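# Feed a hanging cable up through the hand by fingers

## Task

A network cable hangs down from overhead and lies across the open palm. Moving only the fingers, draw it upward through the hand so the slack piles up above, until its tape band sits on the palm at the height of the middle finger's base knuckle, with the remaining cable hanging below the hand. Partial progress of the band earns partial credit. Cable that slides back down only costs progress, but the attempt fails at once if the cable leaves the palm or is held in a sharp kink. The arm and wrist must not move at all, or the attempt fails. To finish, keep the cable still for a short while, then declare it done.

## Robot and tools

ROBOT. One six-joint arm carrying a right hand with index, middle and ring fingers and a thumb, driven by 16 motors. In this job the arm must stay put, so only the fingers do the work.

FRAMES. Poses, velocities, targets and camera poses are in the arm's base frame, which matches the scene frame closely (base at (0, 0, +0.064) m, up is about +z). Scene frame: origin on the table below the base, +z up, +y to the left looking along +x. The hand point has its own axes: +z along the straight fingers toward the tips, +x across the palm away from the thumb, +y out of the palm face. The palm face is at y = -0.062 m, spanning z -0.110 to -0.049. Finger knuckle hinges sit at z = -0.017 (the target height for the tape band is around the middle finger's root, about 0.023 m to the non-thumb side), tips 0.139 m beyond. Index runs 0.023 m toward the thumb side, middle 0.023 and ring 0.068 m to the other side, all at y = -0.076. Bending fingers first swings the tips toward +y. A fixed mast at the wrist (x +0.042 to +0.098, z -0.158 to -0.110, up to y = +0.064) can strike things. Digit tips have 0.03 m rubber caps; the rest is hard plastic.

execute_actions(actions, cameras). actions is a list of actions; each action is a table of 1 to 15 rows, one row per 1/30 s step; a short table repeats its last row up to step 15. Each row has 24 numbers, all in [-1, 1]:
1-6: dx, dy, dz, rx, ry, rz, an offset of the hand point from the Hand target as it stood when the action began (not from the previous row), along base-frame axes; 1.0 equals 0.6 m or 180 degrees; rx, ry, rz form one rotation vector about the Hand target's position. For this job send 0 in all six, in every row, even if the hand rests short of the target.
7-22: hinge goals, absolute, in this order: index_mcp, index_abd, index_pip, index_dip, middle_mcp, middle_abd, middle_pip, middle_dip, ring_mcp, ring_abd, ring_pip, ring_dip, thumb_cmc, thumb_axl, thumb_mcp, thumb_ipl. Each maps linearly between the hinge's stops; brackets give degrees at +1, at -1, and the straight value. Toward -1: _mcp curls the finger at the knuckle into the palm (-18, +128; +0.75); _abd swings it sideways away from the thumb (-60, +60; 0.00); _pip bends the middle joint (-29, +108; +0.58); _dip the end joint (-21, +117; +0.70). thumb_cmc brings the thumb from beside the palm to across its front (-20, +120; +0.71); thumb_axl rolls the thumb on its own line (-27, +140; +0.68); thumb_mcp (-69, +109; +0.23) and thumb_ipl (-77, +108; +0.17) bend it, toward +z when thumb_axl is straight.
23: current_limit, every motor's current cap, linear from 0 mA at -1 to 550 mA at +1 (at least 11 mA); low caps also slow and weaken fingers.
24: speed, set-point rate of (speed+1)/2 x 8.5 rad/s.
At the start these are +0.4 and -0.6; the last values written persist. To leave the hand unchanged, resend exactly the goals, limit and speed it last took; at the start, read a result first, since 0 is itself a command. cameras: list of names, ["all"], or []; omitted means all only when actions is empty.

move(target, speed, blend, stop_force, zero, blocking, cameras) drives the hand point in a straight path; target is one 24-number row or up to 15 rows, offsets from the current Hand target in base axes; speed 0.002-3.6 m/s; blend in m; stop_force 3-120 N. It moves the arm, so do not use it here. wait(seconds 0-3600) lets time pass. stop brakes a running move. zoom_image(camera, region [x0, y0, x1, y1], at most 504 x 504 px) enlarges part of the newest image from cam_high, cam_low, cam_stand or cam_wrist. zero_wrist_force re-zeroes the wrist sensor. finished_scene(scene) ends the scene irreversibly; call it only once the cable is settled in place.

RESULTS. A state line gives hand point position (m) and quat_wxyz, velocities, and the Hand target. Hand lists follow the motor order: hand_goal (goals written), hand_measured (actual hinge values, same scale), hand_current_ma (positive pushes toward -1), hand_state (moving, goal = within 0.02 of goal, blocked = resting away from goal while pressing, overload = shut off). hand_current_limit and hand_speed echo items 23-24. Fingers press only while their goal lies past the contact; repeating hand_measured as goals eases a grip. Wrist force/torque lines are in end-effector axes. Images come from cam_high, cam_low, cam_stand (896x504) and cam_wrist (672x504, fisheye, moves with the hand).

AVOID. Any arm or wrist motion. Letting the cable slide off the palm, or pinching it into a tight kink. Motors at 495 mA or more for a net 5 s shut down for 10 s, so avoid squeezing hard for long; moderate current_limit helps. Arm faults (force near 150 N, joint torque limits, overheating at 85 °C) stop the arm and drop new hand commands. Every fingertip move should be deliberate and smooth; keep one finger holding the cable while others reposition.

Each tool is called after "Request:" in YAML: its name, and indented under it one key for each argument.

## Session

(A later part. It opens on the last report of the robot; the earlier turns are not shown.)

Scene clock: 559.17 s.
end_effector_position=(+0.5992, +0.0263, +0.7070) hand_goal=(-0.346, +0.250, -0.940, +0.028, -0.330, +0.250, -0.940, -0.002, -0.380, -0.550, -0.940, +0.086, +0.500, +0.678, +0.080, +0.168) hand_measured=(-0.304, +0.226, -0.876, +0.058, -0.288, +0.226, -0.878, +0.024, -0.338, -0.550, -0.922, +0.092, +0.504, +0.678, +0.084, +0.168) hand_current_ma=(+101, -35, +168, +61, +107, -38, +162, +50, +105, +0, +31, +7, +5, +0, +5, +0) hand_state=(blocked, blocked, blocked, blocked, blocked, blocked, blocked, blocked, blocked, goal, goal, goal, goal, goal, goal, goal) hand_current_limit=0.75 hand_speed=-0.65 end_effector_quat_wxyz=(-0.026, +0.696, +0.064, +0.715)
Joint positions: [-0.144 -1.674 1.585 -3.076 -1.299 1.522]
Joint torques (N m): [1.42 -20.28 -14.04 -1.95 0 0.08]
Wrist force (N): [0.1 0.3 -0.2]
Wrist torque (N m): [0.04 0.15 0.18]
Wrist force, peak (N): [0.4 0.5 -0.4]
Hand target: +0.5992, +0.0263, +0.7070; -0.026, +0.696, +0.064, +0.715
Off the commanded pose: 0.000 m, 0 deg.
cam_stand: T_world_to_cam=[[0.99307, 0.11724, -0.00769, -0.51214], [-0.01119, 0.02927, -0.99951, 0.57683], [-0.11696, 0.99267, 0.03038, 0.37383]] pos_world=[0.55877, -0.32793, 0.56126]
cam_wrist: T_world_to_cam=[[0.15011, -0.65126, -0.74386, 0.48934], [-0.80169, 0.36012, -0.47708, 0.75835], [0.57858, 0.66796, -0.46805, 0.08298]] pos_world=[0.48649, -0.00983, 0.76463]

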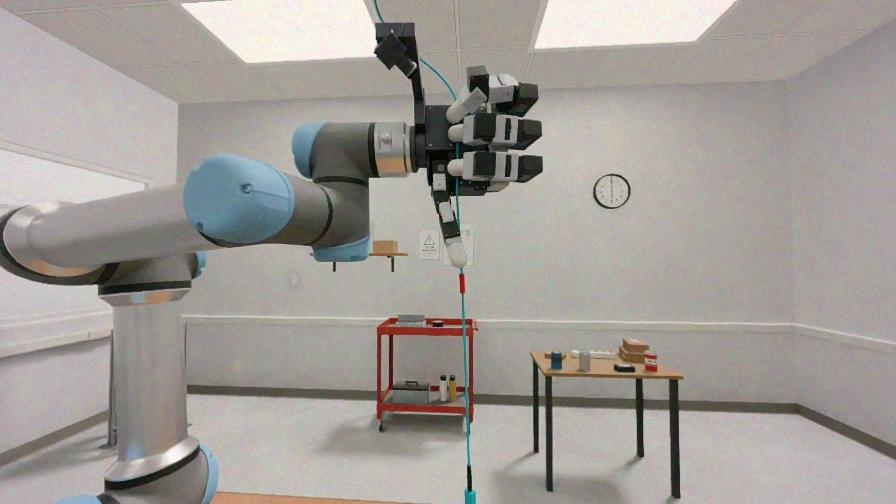

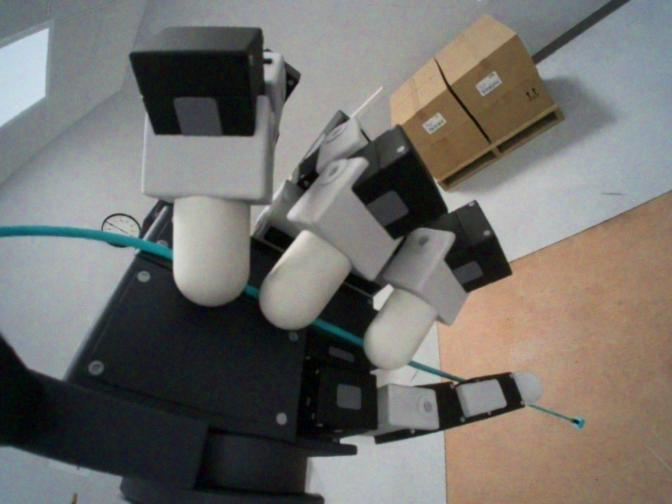

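Request:
execute_actions:
  actions:
    - [[0,0,0,0,0,0,-0.347,0.25,-0.94,0.028,-0.14,-0.55,-0.78,0.18,-0.38,-0.55,-0.94,0.085,0.5,0.678,0.079,0.168,0.75,-0.4]]
    - [[0,0,0,0,0,0,-0.347,0.25,-0.94,0.028,-0.358,-0.55,-0.94,0.053,-0.38,-0.55,-0.94,0.085,0.5,0.678,0.079,0.168,0.75,-0.65]]
    - [[0,0,0,0,0,0,-0.347,0.25,-0.94,0.028,-0.358,-0.55,-0.94,0.053,-0.38,-0.55,-0.94,0.085,0.5,0.678,0.079,0.168,0.75,-0.65]]
    - [[0,0,0,0,0,0,-0.15,-0.55,-0.78,0.19,-0.358,-0.55,-0.94,0.053,-0.38,-0.55,-0.94,0.085,0.5,0.678,0.079,0.168,0.75,-0.4]]
    - [[0,0,0,0,0,0,-0.368,-0.55,-0.94,0.07,-0.358,-0.55,-0.94,0.053,-0.38,-0.55,-0.94,0.085,0.5,0.678,0.079,0.168,0.75,-0.65]]
    - [[0,0,0,0,0,0,-0.368,-0.55,-0.94,0.07,-0.358,-0.55,-0.94,0.053,-0.38,-0.55,-0.94,0.085,0.5,0.678,0.079,0.168,0.75,-0.65]]
    - [[0,0,0,0,0,0,-0.343,0.28,-0.94,0.02,-0.33,0.28,-0.94,-0.002,-0.357,0.25,-0.94,0.04,0.5,0.678,0.079,0.168,0.75,-0.7]]
    - [[0,0,0,0,0,0,-0.343,0.28,-0.94,0.02,-0.33,0.28,-0.94,-0.002,-0.357,0.25,-0.94,0.04,0.5,0.678,0.079,0.168,0.75,-0.7]]
    - [[0,0,0,0,0,0,-0.343,0.28,-0.94,0.02,-0.33,0.28,-0.94,-0.002,-0.16,-0.55,-0.78,0.2,0.5,0.678,0.079,0.168,0.75,-0.4]]
    - [[0,0,0,0,0,0,-0.343,0.28,-0.94,0.02,-0.33,0.28,-0.94,-0.002,-0.37,-0.55,-0.94,0.065,0.5,0.678,0.079,0.168,0.75,-0.65]]
    - [[0,0,0,0,0,0,-0.343,0.28,-0.94,0.02,-0.33,0.28,-0.94,-0.002,-0.37,-0.55,-0.94,0.065,0.5,0.678,0.079,0.168,0.75,-0.65]]
  cameras: ["cam_stand", "cam_wrist"]

Request:
zoom_image:
  camera: "cam_stand"
  region: [410, 50, 570, 230]

Request:
zoom_image:
  camera: "cam_wrist"
  region: [120, 120, 480, 400]

Scene clock: 580.77 s.
end_effector_position=(+0.5992, +0.0263, +0.7070) hand_goal=(-0.342, +0.280, -0.940, +0.020, -0.330, +0.280, -0.940, -0.002, -0.370, -0.550, -0.940, +0.066, +0.500, +0.678, +0.080, +0.168) hand_measured=(-0.318, +0.266, -0.892, +0.040, -0.290, +0.258, -0.876, +0.022, -0.332, -0.548, -0.924, +0.072, +0.504, +0.678, +0.084, +0.168) hand_current_ma=(+50, -18, +115, +35, +100, -32, +169, +46, +91, +1, +27, +7, +5, +0, +5, +0) hand_state=(blocked, goal, blocked, goal, blocked, blocked, blocked, blocked, blocked, goal, goal, goal, goal, goal, goal, goal) hand_current_limit=0.75 hand_speed=-0.65 end_effector_quat_wxyz=(-0.026, +0.696, +0.064, +0.715)
Joint positions: [-0.144 -1.674 1.585 -3.076 -1.299 1.522]
Joint torques (N m): [1.58 -20.74 -13.58 -2.15 0.59 0.07]
Wrist force (N): [0.2 0.2 -0.3]
Wrist torque (N m): [0.04 0.12 0.19]
Wrist force, peak (N): [0.3 0.7 -0.2]
Hand target: +0.5992, +0.0263, +0.7070; -0.026, +0.696, +0.064, +0.715
Off the commanded pose: 0.000 m, 0 deg.
cam_stand: T_world_to_cam=[[0.99307, 0.11724, -0.00769, -0.51214], [-0.01119, 0.02927, -0.99951, 0.57683], [-0.11696, 0.99267, 0.03038, 0.37383]] pos_world=[0.55877, -0.32793, 0.56126]
cam_wrist: T_world_to_cam=[[0.15011, -0.65126, -0.74386, 0.48934], [-0.80169, 0.36012, -0.47708, 0.75835], [0.57858, 0.66796, -0.46805, 0.08298]] pos_world=[0.48649, -0.00983, 0.76463]

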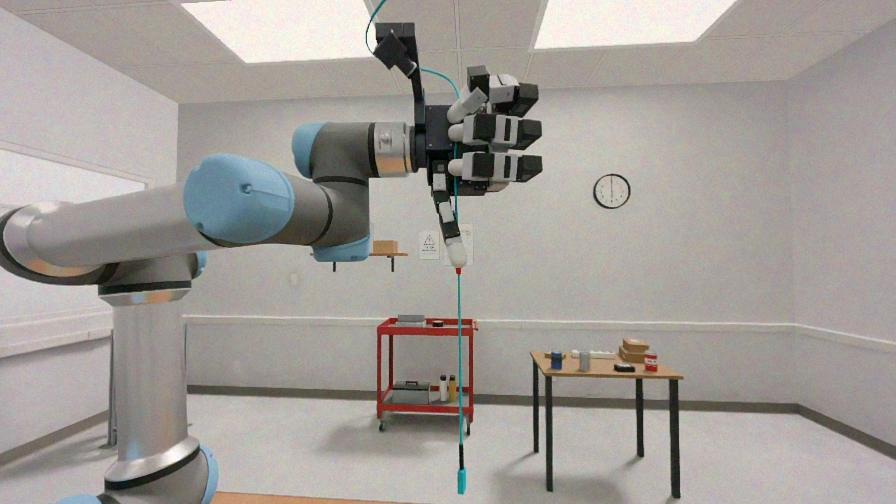

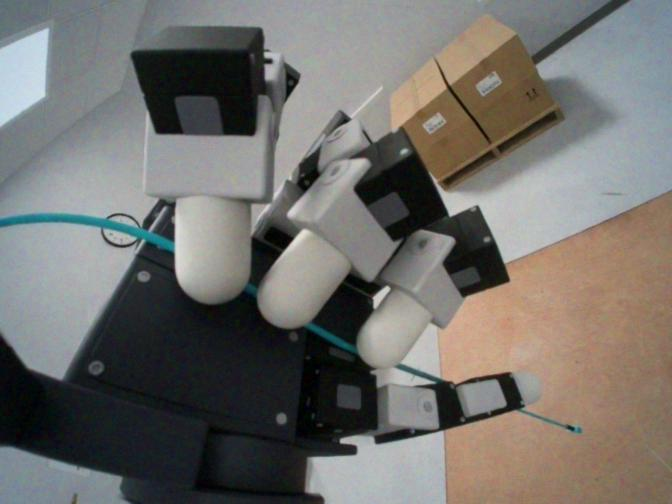

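Scaled by 2.800 from the camera's image (finer frame: 1280x720).

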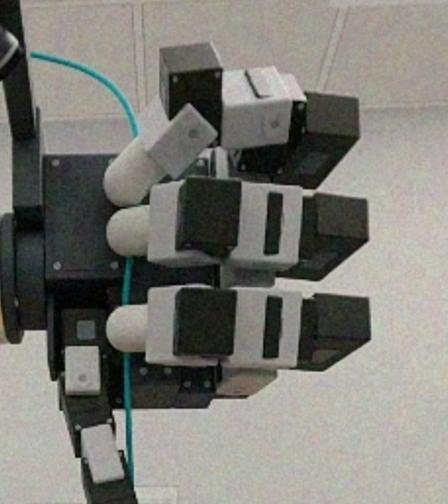

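Scaled by 1.400 from the camera's image (finer frame: 960x720).

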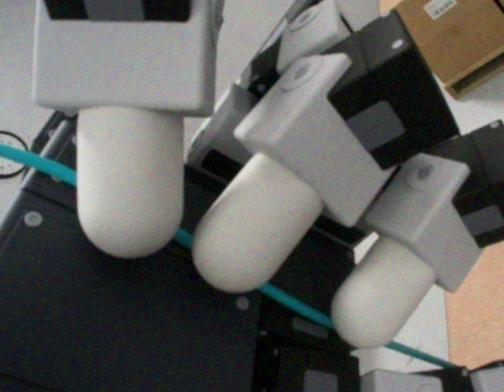

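Request:
execute_actions:
  actions:
    - [[0,0,0,0,0,0,-0.343,0.28,-0.94,0.02,-0.16,-0.55,-0.78,0.21,-0.37,-0.55,-0.94,0.065,0.5,0.678,0.079,0.168,0.75,-0.4]]
    - [[0,0,0,0,0,0,-0.343,0.28,-0.94,0.02,-0.38,-0.55,-0.94,0.098,-0.37,-0.55,-0.94,0.065,0.5,0.678,0.079,0.168,0.75,-0.65]]
    - [[0,0,0,0,0,0,-0.343,0.28,-0.94,0.02,-0.38,-0.55,-0.94,0.098,-0.37,-0.55,-0.94,0.065,0.5,0.678,0.079,0.168,0.75,-0.65]]
    - [[0,0,0,0,0,0,-0.19,-0.55,-0.78,0.24,-0.38,-0.55,-0.94,0.098,-0.37,-0.55,-0.94,0.065,0.5,0.678,0.079,0.168,0.75,-0.4]]
    - [[0,0,0,0,0,0,-0.405,-0.55,-0.94,0.142,-0.38,-0.55,-0.94,0.098,-0.37,-0.55,-0.94,0.065,0.5,0.678,0.079,0.168,0.75,-0.65]]
    - [[0,0,0,0,0,0,-0.405,-0.55,-0.94,0.142,-0.38,-0.55,-0.94,0.098,-0.37,-0.55,-0.94,0.065,0.5,0.678,0.079,0.168,0.75,-0.65]]
  cameras: ["cam_stand", "cam_wrist"]

Request:
zoom_image:
  camera: "cam_stand"
  region: [410, 50, 570, 230]

Request:
zoom_image:
  camera: "cam_wrist"
  region: [120, 120, 480, 400]

Scene clock: 601.97 s.
end_effector_position=(+0.5992, +0.0263, +0.7070) hand_goal=(-0.404, -0.550, -0.940, +0.142, -0.380, -0.550, -0.940, +0.098, -0.370, -0.550, -0.940, +0.066, +0.500, +0.678, +0.080, +0.168) hand_measured=(-0.368, -0.548, -0.934, +0.144, -0.332, -0.552, -0.922, +0.104, -0.334, -0.550, -0.922, +0.072, +0.508, +0.678, +0.084, +0.168) hand_current_ma=(+83, +1, +6, +1, +127, -1, +32, +5, +87, +0, +29, +7, +10, +0, +5, +0) hand_state=(blocked, goal, goal, goal, blocked, goal, goal, goal, blocked, goal, goal, goal, goal, goal, goal, goal) hand_current_limit=0.75 hand_speed=-0.65 end_effector_quat_wxyz=(-0.026, +0.696, +0.064, +0.715)
Joint positions: [-0.144 -1.674 1.585 -3.076 -1.299 1.522]
Joint torques (N m): [1.72 -20.55 -14.87 -2.44 1.03 0.11]
Wrist force (N): [0.3 0.5 -0.3]
Wrist torque (N m): [0.05 0.14 0.18]
Wrist force, peak (N): [0.5 0.7 -0.2]
Hand target: +0.5992, +0.0263, +0.7070; -0.026, +0.696, +0.064, +0.715
Off the commanded pose: 0.000 m, 0 deg.
cam_stand: T_world_to_cam=[[0.99307, 0.11724, -0.00769, -0.51214], [-0.01119, 0.02927, -0.99951, 0.57683], [-0.11696, 0.99267, 0.03038, 0.37383]] pos_world=[0.55877, -0.32793, 0.56126]
cam_wrist: T_world_to_cam=[[0.15011, -0.65126, -0.74386, 0.48934], [-0.80169, 0.36012, -0.47708, 0.75835], [0.57858, 0.66796, -0.46805, 0.08298]] pos_world=[0.48649, -0.00983, 0.76463]

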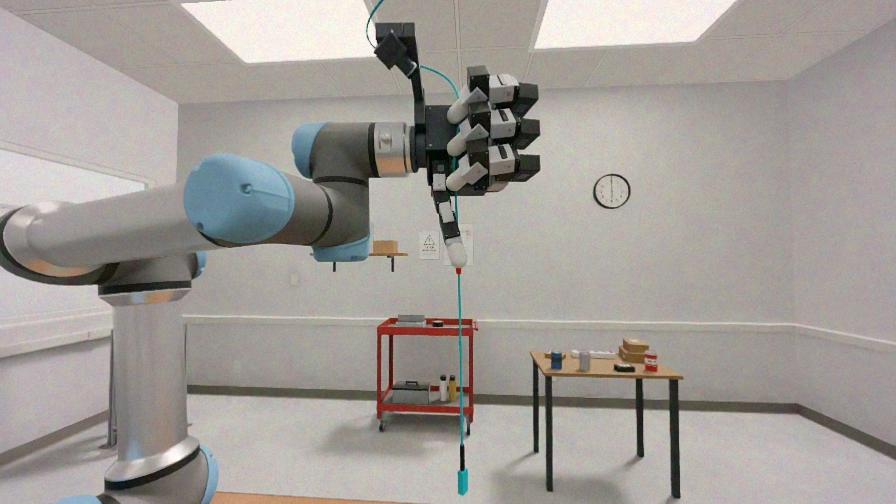

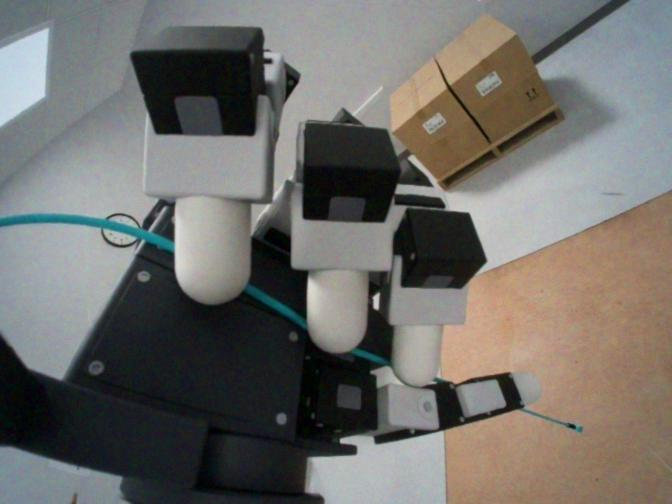

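Scaled by 2.800 from the camera's image (finer frame: 1280x720).

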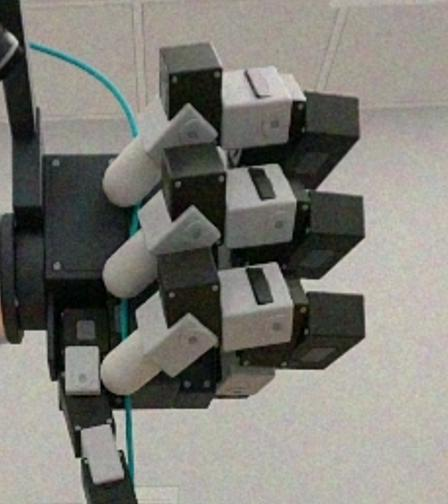

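Scaled by 1.400 from the camera's image (finer frame: 960x720).

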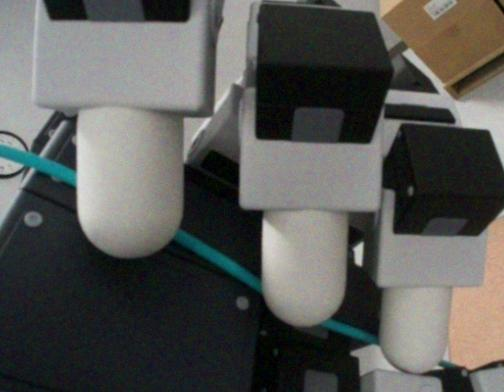

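Request:
execute_actions:
  actions:
    - [[0,0,0,0,0,0,-0.375,0.25,-0.955,0.085,-0.347,0.25,-0.94,0.035,-0.345,0.22,-0.94,0.015,0.5,0.678,0.079,0.168,0.75,-0.7]]
    - [[0,0,0,0,0,0,-0.375,0.25,-0.955,0.085,-0.347,0.25,-0.94,0.035,-0.345,0.22,-0.94,0.015,0.5,0.678,0.079,0.168,0.75,-0.7]]
    - [[0,0,0,0,0,0,-0.375,0.25,-0.955,0.085,-0.347,0.25,-0.94,0.035,-0.155,-0.55,-0.78,0.195,0.5,0.678,0.079,0.168,0.75,-0.4]]
    - [[0,0,0,0,0,0,-0.375,0.25,-0.955,0.085,-0.347,0.25,-0.94,0.035,-0.362,-0.55,-0.94,0.05,0.5,0.678,0.079,0.168,0.75,-0.65]]
    - [[0,0,0,0,0,0,-0.375,0.25,-0.955,0.085,-0.347,0.25,-0.94,0.035,-0.362,-0.55,-0.94,0.05,0.5,0.678,0.079,0.168,0.75,-0.65]]
  cameras: ["cam_stand", "cam_wrist"]

Request:
zoom_image:
  camera: "cam_stand"
  region: [410, 50, 570, 230]

Request:
zoom_image:
  camera: "cam_wrist"
  region: [120, 120, 480, 400]

Scene clock: 616.40 s.
end_effector_position=(+0.5992, +0.0263, +0.7070) hand_goal=(-0.374, +0.250, -0.954, +0.086, -0.346, +0.250, -0.940, +0.036, -0.362, -0.550, -0.940, +0.050, +0.500, +0.678, +0.080, +0.168) hand_measured=(-0.344, +0.232, -0.902, +0.114, -0.304, +0.226, -0.878, +0.062, -0.312, -0.548, -0.918, +0.060, +0.506, +0.678, +0.084, +0.168) hand_current_ma=(+68, -25, +129, +54, +108, -36, +162, +51, +131, +2, +40, +15, +8, +0, +5, +0) hand_state=(blocked, goal, blocked, blocked, blocked, blocked, blocked, blocked, blocked, goal, blocked, goal, goal, goal, goal, goal) hand_current_limit=0.75 hand_speed=-0.65 end_effector_quat_wxyz=(-0.026, +0.696, +0.064, +0.715)
Joint positions: [-0.144 -1.674 1.585 -3.076 -1.299 1.522]
Joint torques (N m): [1.61 -20.22 -15.23 -2.59 1.06 0.3]
Wrist force (N): [0.1 0.2 -0.3]
Wrist torque (N m): [0.03 0.13 0.18]
Wrist force, peak (N): [0.7 0.6 -0.2]
Hand target: +0.5992, +0.0263, +0.7070; -0.026, +0.696, +0.064, +0.715
Off the commanded pose: 0.000 m, 0 deg.
cam_stand: T_world_to_cam=[[0.99307, 0.11724, -0.00769, -0.51214], [-0.01119, 0.02927, -0.99951, 0.57683], [-0.11696, 0.99267, 0.03038, 0.37383]] pos_world=[0.55877, -0.32793, 0.56126]
cam_wrist: T_world_to_cam=[[0.15011, -0.65126, -0.74386, 0.48934], [-0.80169, 0.36012, -0.47708, 0.75835], [0.57858, 0.66796, -0.46805, 0.08298]] pos_world=[0.48649, -0.00983, 0.76463]

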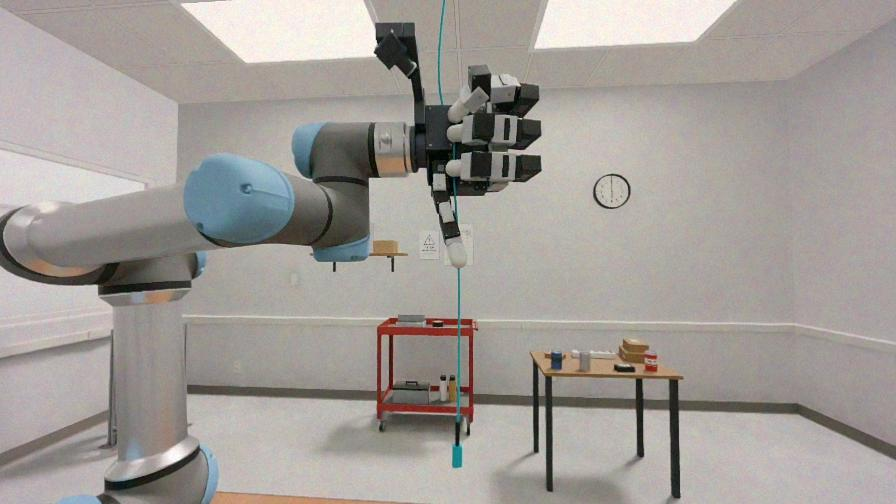

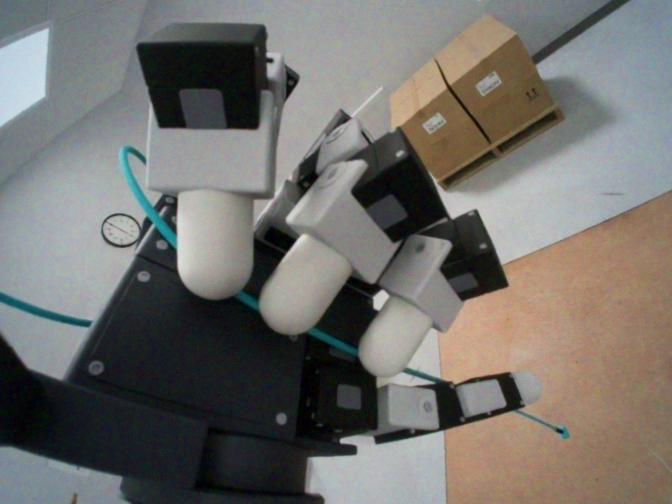

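Scaled by 2.800 from the camera's image (finer frame: 1280x720).

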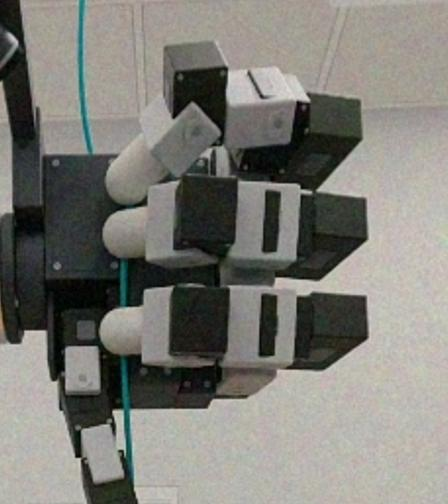

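Scaled by 1.400 from the camera's image (finer frame: 960x720).

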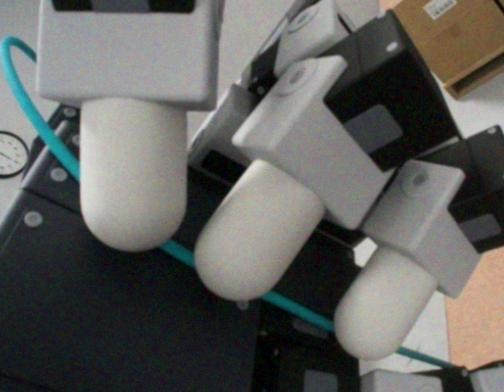

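Request:
wait:
  seconds: 0.1
  cameras: ["all"]

Request:
zoom_image:
  camera: "cam_wrist"
  region: [0, 100, 300, 340]

Request:
zoom_image:
  camera: "cam_stand"
  region: [400, 60, 500, 160]

Scene clock: 620.03 s.
end_effector_position=(+0.5992, +0.0263, +0.7070) hand_goal=(-0.374, +0.250, -0.954, +0.086, -0.346, +0.250, -0.940, +0.036, -0.362, -0.550, -0.940, +0.050, +0.500, +0.678, +0.080, +0.168) hand_measured=(-0.344, +0.232, -0.902, +0.114, -0.304, +0.226, -0.878, +0.062, -0.312, -0.548, -0.918, +0.060, +0.506, +0.678, +0.084, +0.168) hand_current_ma=(+68, -25, +129, +54, +108, -36, +162, +51, +131, +2, +40, +15, +8, +0, +5, +0) hand_state=(blocked, goal, blocked, blocked, blocked, blocked, blocked, blocked, blocked, goal, blocked, goal, goal, goal, goal, goal) hand_current_limit=0.75 hand_speed=-0.65 end_effector_quat_wxyz=(-0.026, +0.696, +0.064, +0.715)
Joint positions: [-0.144 -1.674 1.585 -3.076 -1.299 1.522]
Joint torques (N m): [1.66 -20.2 -15.2 -2.7 0.95 0.26]
Wrist force (N): [0.5 0.3 -0.4]
Wrist torque (N m): [0.04 0.11 0.20]
Wrist force, peak (N): [0.5 0.5 -0.4]
Hand target: +0.5992, +0.0263, +0.7070; -0.026, +0.696, +0.064, +0.715
Off the commanded pose: 0.000 m, 0 deg.
wait: 0.10 s; at rest from the start
cam_stand: T_world_to_cam=[[0.99307, 0.11724, -0.00769, -0.51214], [-0.01119, 0.02927, -0.99951, 0.57683], [-0.11696, 0.99267, 0.03038, 0.37383]] pos_world=[0.55877, -0.32793, 0.56126]
cam_wrist: T_world_to_cam=[[0.15011, -0.65126, -0.74386, 0.48934], [-0.80169, 0.36012, -0.47708, 0.75835], [0.57858, 0.66796, -0.46805, 0.08298]] pos_world=[0.48649, -0.00983, 0.76463]

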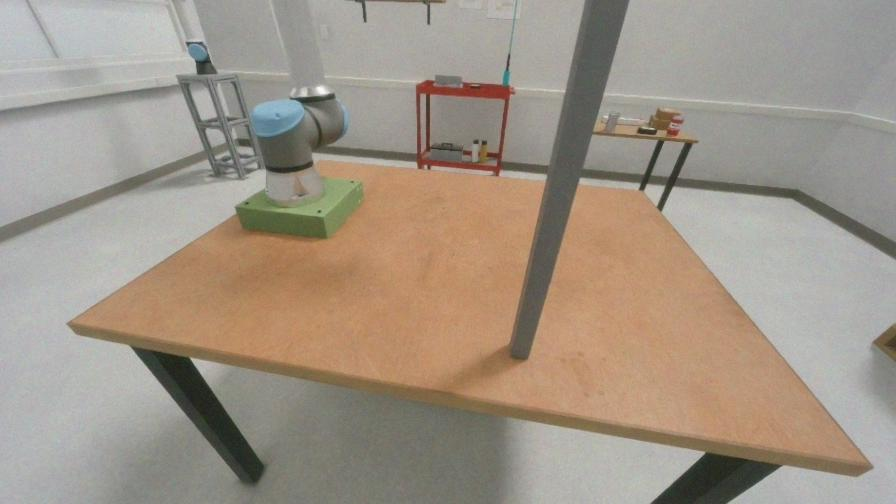

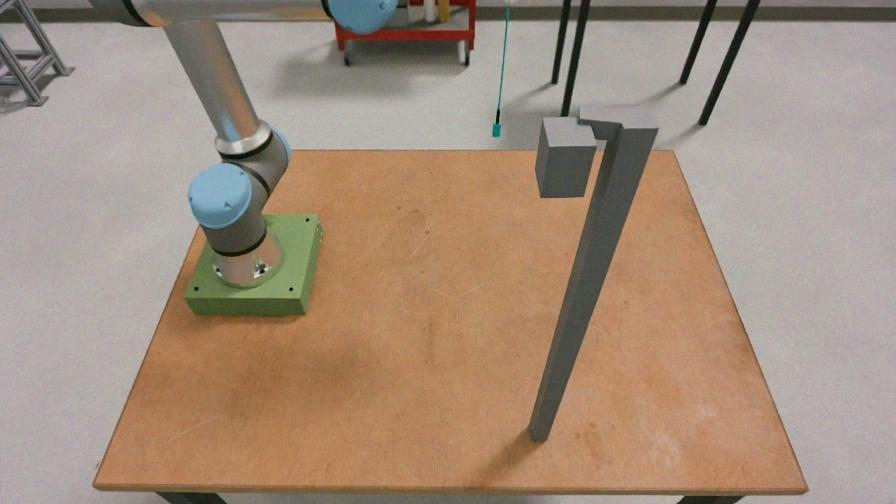

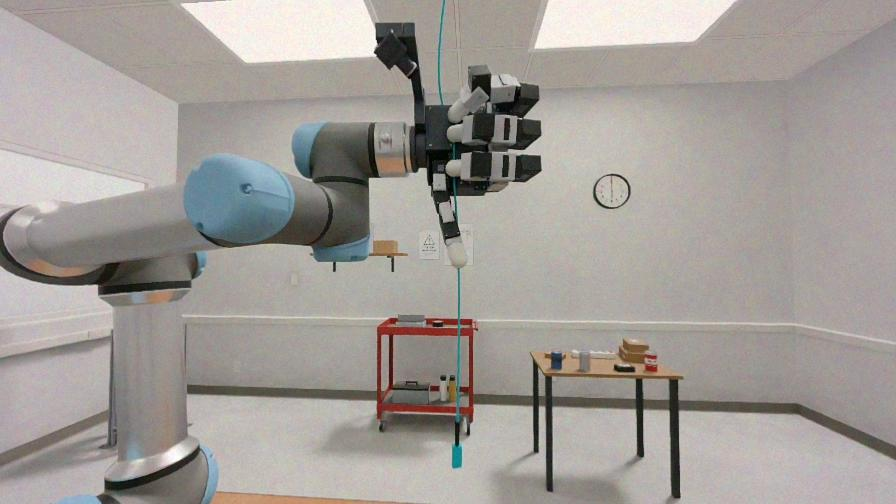

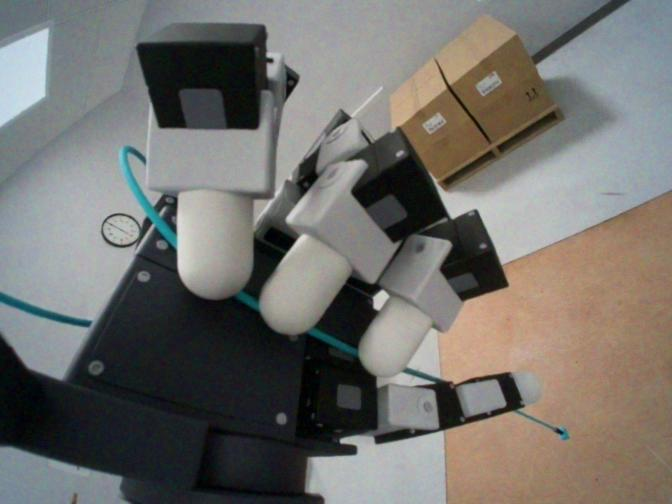

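Scaled by 1.680 from the camera's image (finer frame: 960x720).

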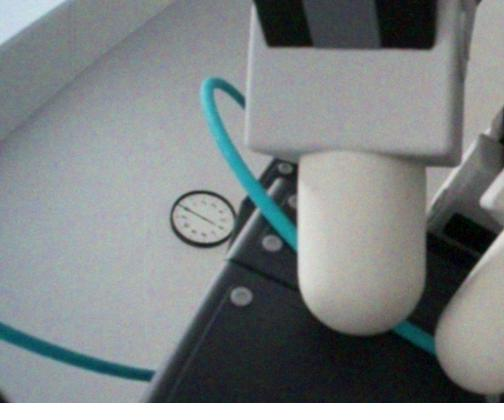

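Scaled by 5.040 from the camera's image (finer frame: 1280x720).

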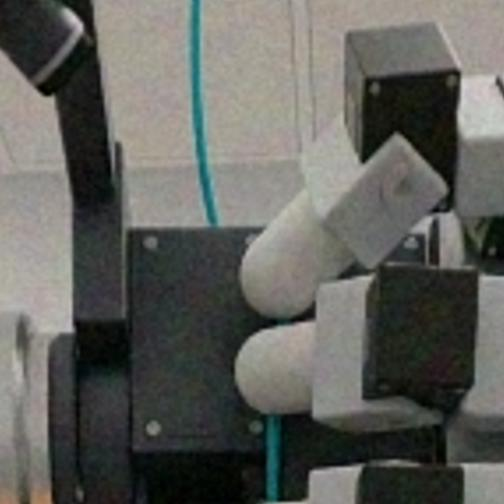

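Request:
execute_actions:
  actions:
    - [[0,0,0,0,0,0,-0.375,0.25,-0.955,0.085,-0.18,-0.55,-0.78,0.235,-0.362,-0.55,-0.94,0.05,0.5,0.678,0.079,0.168,0.75,-0.4]]
    - [[0,0,0,0,0,0,-0.375,0.25,-0.955,0.085,-0.4,-0.55,-0.945,0.135,-0.362,-0.55,-0.94,0.05,0.5,0.678,0.079,0.168,0.75,-0.65]]
    - [[0,0,0,0,0,0,-0.375,0.25,-0.955,0.085,-0.4,-0.55,-0.945,0.135,-0.362,-0.55,-0.94,0.05,0.5,0.678,0.079,0.168,0.75,-0.65]]
    - [[0,0,0,0,0,0,-0.21,-0.55,-0.78,0.265,-0.4,-0.55,-0.945,0.135,-0.362,-0.55,-0.94,0.05,0.5,0.678,0.079,0.168,0.75,-0.4]]
    - [[0,0,0,0,0,0,-0.42,-0.55,-0.955,0.17,-0.4,-0.55,-0.945,0.135,-0.362,-0.55,-0.94,0.05,0.5,0.678,0.079,0.168,0.75,-0.65]]
    - [[0,0,0,0,0,0,-0.42,-0.55,-0.955,0.17,-0.4,-0.55,-0.945,0.135,-0.362,-0.55,-0.94,0.05,0.5,0.678,0.079,0.168,0.75,-0.65]]
    - [[0,0,0,0,0,0,-0.385,0.25,-0.955,0.1,-0.363,0.25,-0.945,0.062,-0.34,0.22,-0.94,0.005,0.5,0.678,0.079,0.168,0.75,-0.7]]
    - [[0,0,0,0,0,0,-0.385,0.25,-0.955,0.1,-0.363,0.25,-0.945,0.062,-0.34,0.22,-0.94,0.005,0.5,0.678,0.079,0.168,0.75,-0.7]]
  cameras: ["cam_stand", "cam_wrist"]

Request:
zoom_image:
  camera: "cam_stand"
  region: [410, 50, 570, 230]

Request:
zoom_image:
  camera: "cam_wrist"
  region: [120, 120, 480, 400]

Scene clock: 639.47 s.
end_effector_position=(+0.5992, +0.0263, +0.7070) hand_goal=(-0.384, +0.250, -0.954, +0.100, -0.362, +0.250, -0.944, +0.062, -0.340, +0.220, -0.940, +0.006, +0.500, +0.678, +0.080, +0.168) hand_measured=(-0.352, +0.230, -0.904, +0.126, -0.316, +0.220, -0.880, +0.092, -0.294, +0.192, -0.880, +0.038, +0.504, +0.676, +0.084, +0.168) hand_current_ma=(+71, -28, +125, +51, +117, -49, +172, +61, +119, -47, +154, +69, +3, -1, +5, +0) hand_state=(blocked, goal, blocked, blocked, blocked, blocked, blocked, blocked, blocked, blocked, blocked, blocked, goal, goal, goal, goal) hand_current_limit=0.75 hand_speed=-0.70 end_effector_quat_wxyz=(-0.026, +0.696, +0.064, +0.715)
Joint positions: [-0.144 -1.674 1.585 -3.076 -1.299 1.522]
Joint torques (N m): [1.43 -19.65 -15.83 -2.96 0.68 0.26]
Wrist force (N): [0.2 0.4 0.0]
Wrist torque (N m): [0.03 0.12 0.19]
Wrist force, peak (N): [0.4 0.7 0.1]
Hand target: +0.5992, +0.0263, +0.7070; -0.026, +0.696, +0.064, +0.715
Off the commanded pose: 0.000 m, 0 deg.
cam_stand: T_world_to_cam=[[0.99307, 0.11724, -0.00769, -0.51214], [-0.01119, 0.02927, -0.99951, 0.57683], [-0.11696, 0.99267, 0.03038, 0.37383]] pos_world=[0.55877, -0.32793, 0.56126]
cam_wrist: T_world_to_cam=[[0.15011, -0.65126, -0.74386, 0.48934], [-0.80169, 0.36012, -0.47708, 0.75835], [0.57858, 0.66796, -0.46805, 0.08298]] pos_world=[0.48649, -0.00983, 0.76463]

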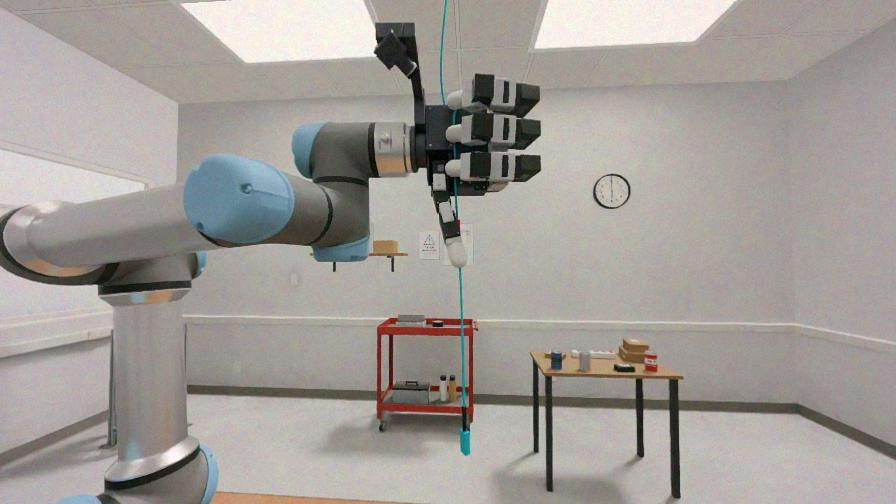

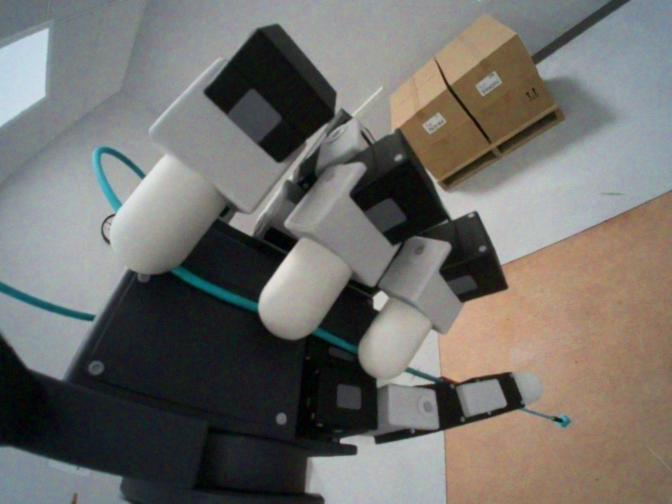

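Scaled by 2.800 from the camera's image (finer frame: 1280x720).

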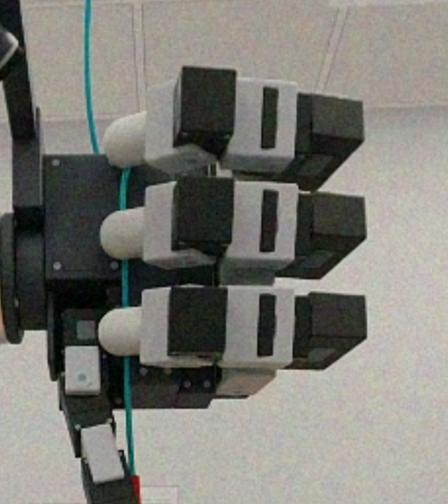

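Scaled by 1.400 from the camera's image (finer frame: 960x720).

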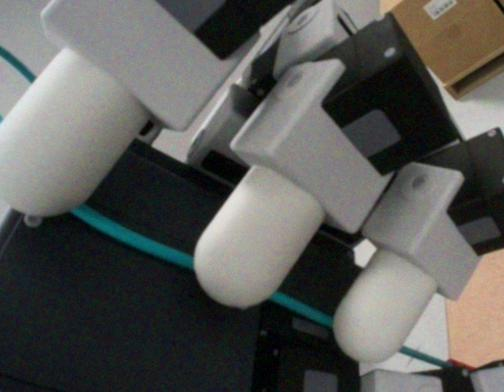

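Request:
execute_actions:
  actions:
    - [[0,0,0,0,0,0,-0.385,0.25,-0.955,0.1,-0.363,0.25,-0.945,0.062,-0.18,-0.55,-0.78,0.225,0.5,0.678,0.079,0.168,0.75,-0.4]]
    - [[0,0,0,0,0,0,-0.385,0.25,-0.955,0.1,-0.363,0.25,-0.945,0.062,-0.388,-0.55,-0.94,0.1,0.5,0.678,0.079,0.168,0.75,-0.65]]
    - [[0,0,0,0,0,0,-0.385,0.25,-0.955,0.1,-0.363,0.25,-0.945,0.062,-0.388,-0.55,-0.94,0.1,0.5,0.678,0.079,0.168,0.75,-0.65]]
    - [[0,0,0,0,0,0,-0.385,0.25,-0.955,0.1,-0.18,-0.55,-0.78,0.235,-0.388,-0.55,-0.94,0.1,0.5,0.678,0.079,0.168,0.75,-0.4]]
    - [[0,0,0,0,0,0,-0.385,0.25,-0.955,0.1,-0.4,-0.55,-0.945,0.135,-0.388,-0.55,-0.94,0.1,0.5,0.678,0.079,0.168,0.75,-0.65]]
    - [[0,0,0,0,0,0,-0.385,0.25,-0.955,0.1,-0.4,-0.55,-0.945,0.135,-0.388,-0.55,-0.94,0.1,0.5,0.678,0.079,0.168,0.75,-0.65]]
    - [[0,0,0,0,0,0,-0.21,-0.55,-0.78,0.265,-0.4,-0.55,-0.945,0.135,-0.388,-0.55,-0.94,0.1,0.5,0.678,0.079,0.168,0.75,-0.4]]
    - [[0,0,0,0,0,0,-0.415,-0.55,-0.955,0.16,-0.4,-0.55,-0.945,0.135,-0.388,-0.55,-0.94,0.1,0.5,0.678,0.079,0.168,0.75,-0.65]]
    - [[0,0,0,0,0,0,-0.415,-0.55,-0.955,0.16,-0.4,-0.55,-0.945,0.135,-0.388,-0.55,-0.94,0.1,0.5,0.678,0.079,0.168,0.75,-0.65]]
  cameras: ["cam_stand", "cam_wrist"]

Request:
zoom_image:
  camera: "cam_stand"
  region: [410, 50, 570, 230]

Request:
zoom_image:
  camera: "cam_wrist"
  region: [120, 120, 480, 400]

Scene clock: 655.00 s.
end_effector_position=(+0.5992, +0.0263, +0.7070) hand_goal=(-0.414, -0.550, -0.954, +0.160, -0.400, -0.550, -0.944, +0.136, -0.388, -0.550, -0.940, +0.100, +0.500, +0.678, +0.080, +0.168) hand_measured=(-0.364, -0.550, -0.934, +0.164, -0.348, -0.552, -0.924, +0.142, -0.336, -0.548, -0.916, +0.108, +0.510, +0.676, +0.084, +0.168) hand_current_ma=(+130, +0, +33, +4, +140, -2, +36, +6, +142, +0, +44, +10, +14, -1, +5, +0) hand_state=(blocked, goal, goal, goal, blocked, goal, blocked, goal, blocked, goal, blocked, goal, goal, goal, goal, goal) hand_current_limit=0.75 hand_speed=-0.65 end_effector_quat_wxyz=(-0.026, +0.696, +0.064, +0.715)
Joint positions: [-0.144 -1.674 1.585 -3.076 -1.299 1.522]
Joint torques (N m): [1.48 -19.7 -15.55 -3.07 0.44 0.4]
Wrist force (N): [0.3 0.4 -0.2]
Wrist torque (N m): [0.04 0.13 0.19]
Wrist force, peak (N): [0.5 0.6 -0.2]
Hand target: +0.5992, +0.0263, +0.7070; -0.026, +0.696, +0.064, +0.715
Off the commanded pose: 0.000 m, 0 deg.
cam_stand: T_world_to_cam=[[0.99307, 0.11724, -0.00769, -0.51214], [-0.01119, 0.02927, -0.99951, 0.57683], [-0.11696, 0.99267, 0.03038, 0.37383]] pos_world=[0.55877, -0.32793, 0.56126]
cam_wrist: T_world_to_cam=[[0.15011, -0.65126, -0.74386, 0.48934], [-0.80169, 0.36012, -0.47708, 0.75835], [0.57858, 0.66796, -0.46805, 0.08298]] pos_world=[0.48649, -0.00983, 0.76463]

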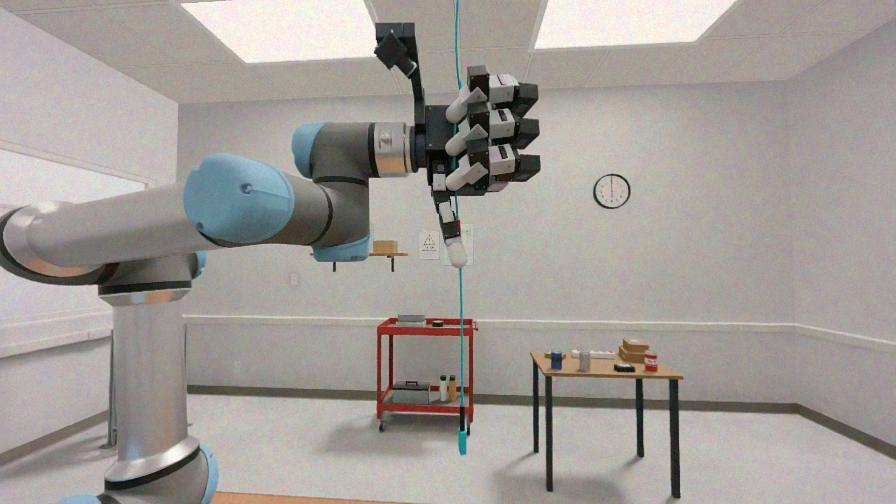

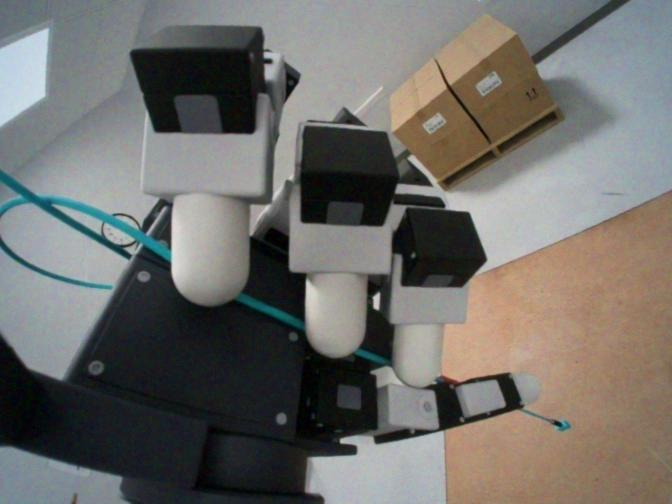

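Scaled by 2.800 from the camera's image (finer frame: 1280x720).

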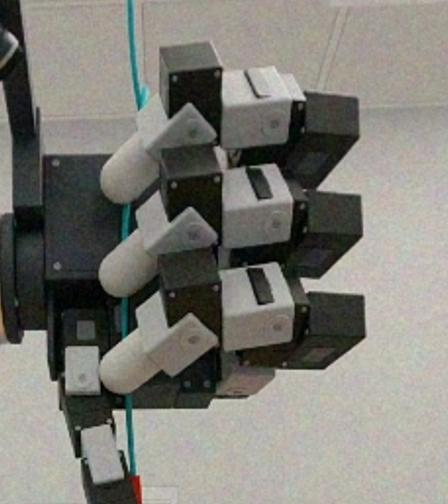

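Scaled by 1.400 from the camera's image (finer frame: 960x720).

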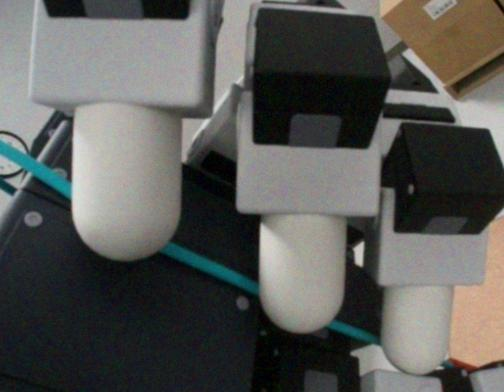

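Request:
zoom_image:
  camera: "cam_wrist"
  region: [0, 130, 240, 330]

Request:
zoom_image:
  camera: "cam_stand"
  region: [420, 40, 500, 120]

Scaled by 2.100 from the camera's image (finer frame: 960x720).

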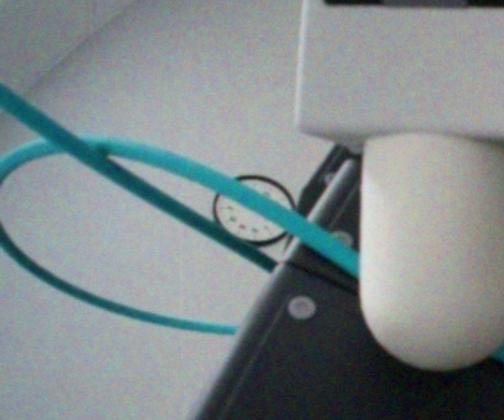

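Scaled by 6.300 from the camera's image (finer frame: 1280x720).

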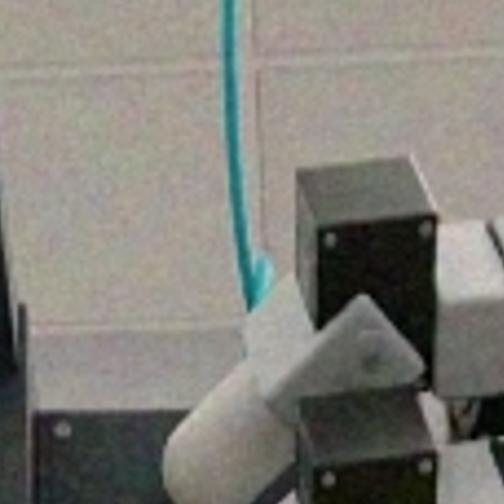

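Request:
execute_actions:
  actions:
    - [[0,0,0,0,0,0,-0.383,0.28,-0.955,0.1,-0.363,0.28,-0.945,0.062,-0.363,0.24,-0.94,0.05,0.5,0.678,0.079,0.168,0.75,-0.7]]
    - [[0,0,0,0,0,0,-0.383,0.28,-0.955,0.1,-0.363,0.28,-0.945,0.062,-0.363,0.24,-0.94,0.05,0.5,0.678,0.079,0.168,0.75,-0.7]]
    - [[0,0,0,0,0,0,-0.383,0.28,-0.955,0.1,-0.363,0.28,-0.945,0.062,-0.18,-0.55,-0.78,0.225,0.5,0.678,0.079,0.168,0.75,-0.4]]
    - [[0,0,0,0,0,0,-0.383,0.28,-0.955,0.1,-0.363,0.28,-0.945,0.062,-0.388,-0.55,-0.94,0.1,0.5,0.678,0.079,0.168,0.75,-0.65]]
    - [[0,0,0,0,0,0,-0.383,0.28,-0.955,0.1,-0.363,0.28,-0.945,0.062,-0.388,-0.55,-0.94,0.1,0.5,0.678,0.079,0.168,0.75,-0.65]]
  cameras: ["cam_stand", "cam_wrist"]

Request:
zoom_image:
  camera: "cam_stand"
  region: [410, 50, 570, 230]

Request:
zoom_image:
  camera: "cam_wrist"
  region: [120, 120, 480, 400]

Scene clock: 673.37 s.
end_effector_position=(+0.5992, +0.0263, +0.7070) hand_goal=(-0.382, +0.280, -0.954, +0.100, -0.362, +0.280, -0.944, +0.062, -0.388, -0.550, -0.940, +0.100, +0.500, +0.678, +0.080, +0.168) hand_measured=(-0.354, +0.260, -0.904, +0.126, -0.318, +0.254, -0.882, +0.090, -0.332, -0.548, -0.916, +0.108, +0.504, +0.676, +0.084, +0.168) hand_current_ma=(+62, -31, +125, +49, +114, -40, +164, +53, +152, +1, +45, +11, +4, -1, +5, +0) hand_state=(blocked, blocked, blocked, blocked, blocked, blocked, blocked, blocked, blocked, goal, blocked, goal, goal, goal, goal, goal) hand_current_limit=0.75 hand_speed=-0.65 end_effector_quat_wxyz=(-0.026, +0.696, +0.064, +0.715)
Joint positions: [-0.144 -1.674 1.585 -3.076 -1.299 1.522]
Joint torques (N m): [1.77 -19.63 -15.93 -3.36 0.18 0.3]
Wrist force (N): [0.2 0.4 -0.2]
Wrist torque (N m): [0.04 0.13 0.18]
Wrist force, peak (N): [0.6 0.5 -0.4]
Hand target: +0.5992, +0.0263, +0.7070; -0.026, +0.696, +0.064, +0.715
Off the commanded pose: 0.000 m, 0 deg.
cam_stand: T_world_to_cam=[[0.99307, 0.11724, -0.00769, -0.51214], [-0.01119, 0.02927, -0.99951, 0.57683], [-0.11696, 0.99267, 0.03038, 0.37383]] pos_world=[0.55877, -0.32793, 0.56126]
cam_wrist: T_world_to_cam=[[0.15011, -0.65126, -0.74386, 0.48934], [-0.80169, 0.36012, -0.47708, 0.75835], [0.57858, 0.66796, -0.46805, 0.08298]] pos_world=[0.48649, -0.00983, 0.76463]

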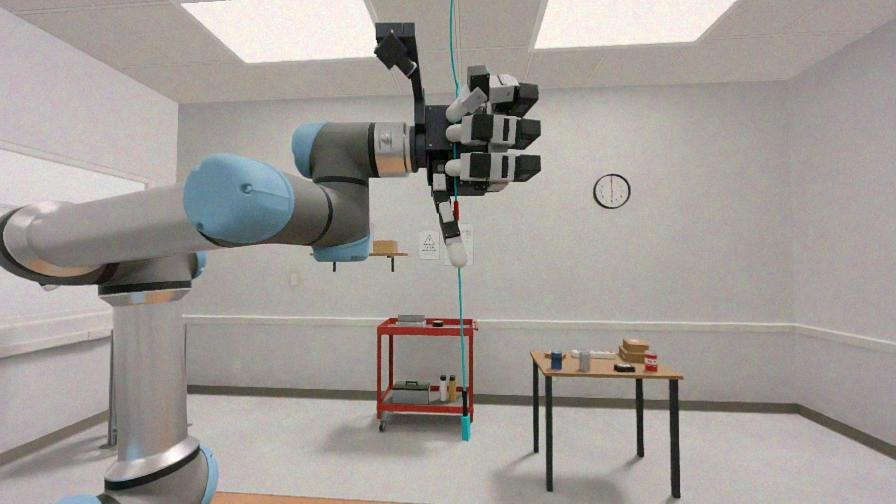

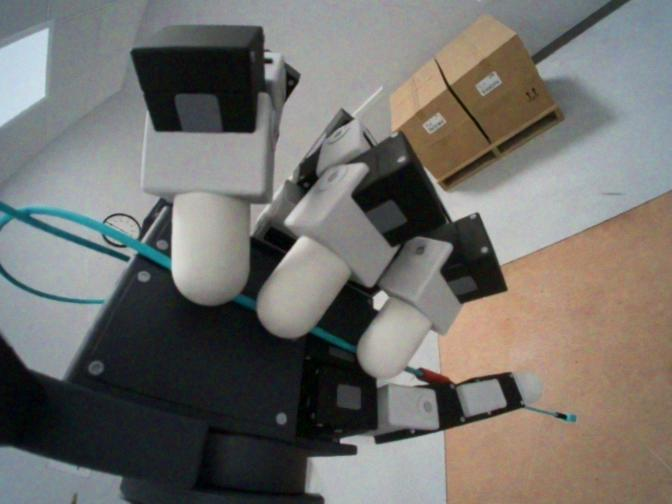

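Scaled by 2.800 from the camera's image (finer frame: 1280x720).

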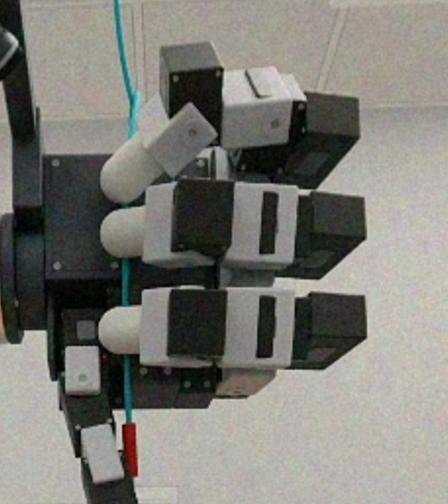

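Scaled by 1.400 from the camera's image (finer frame: 960x720).

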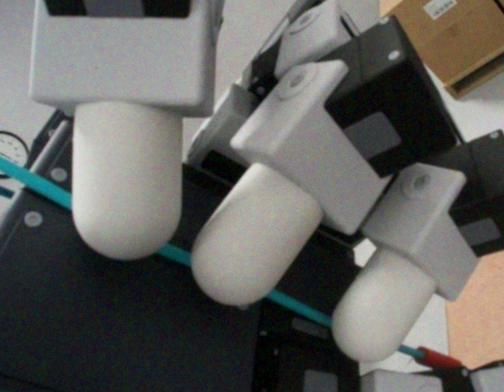

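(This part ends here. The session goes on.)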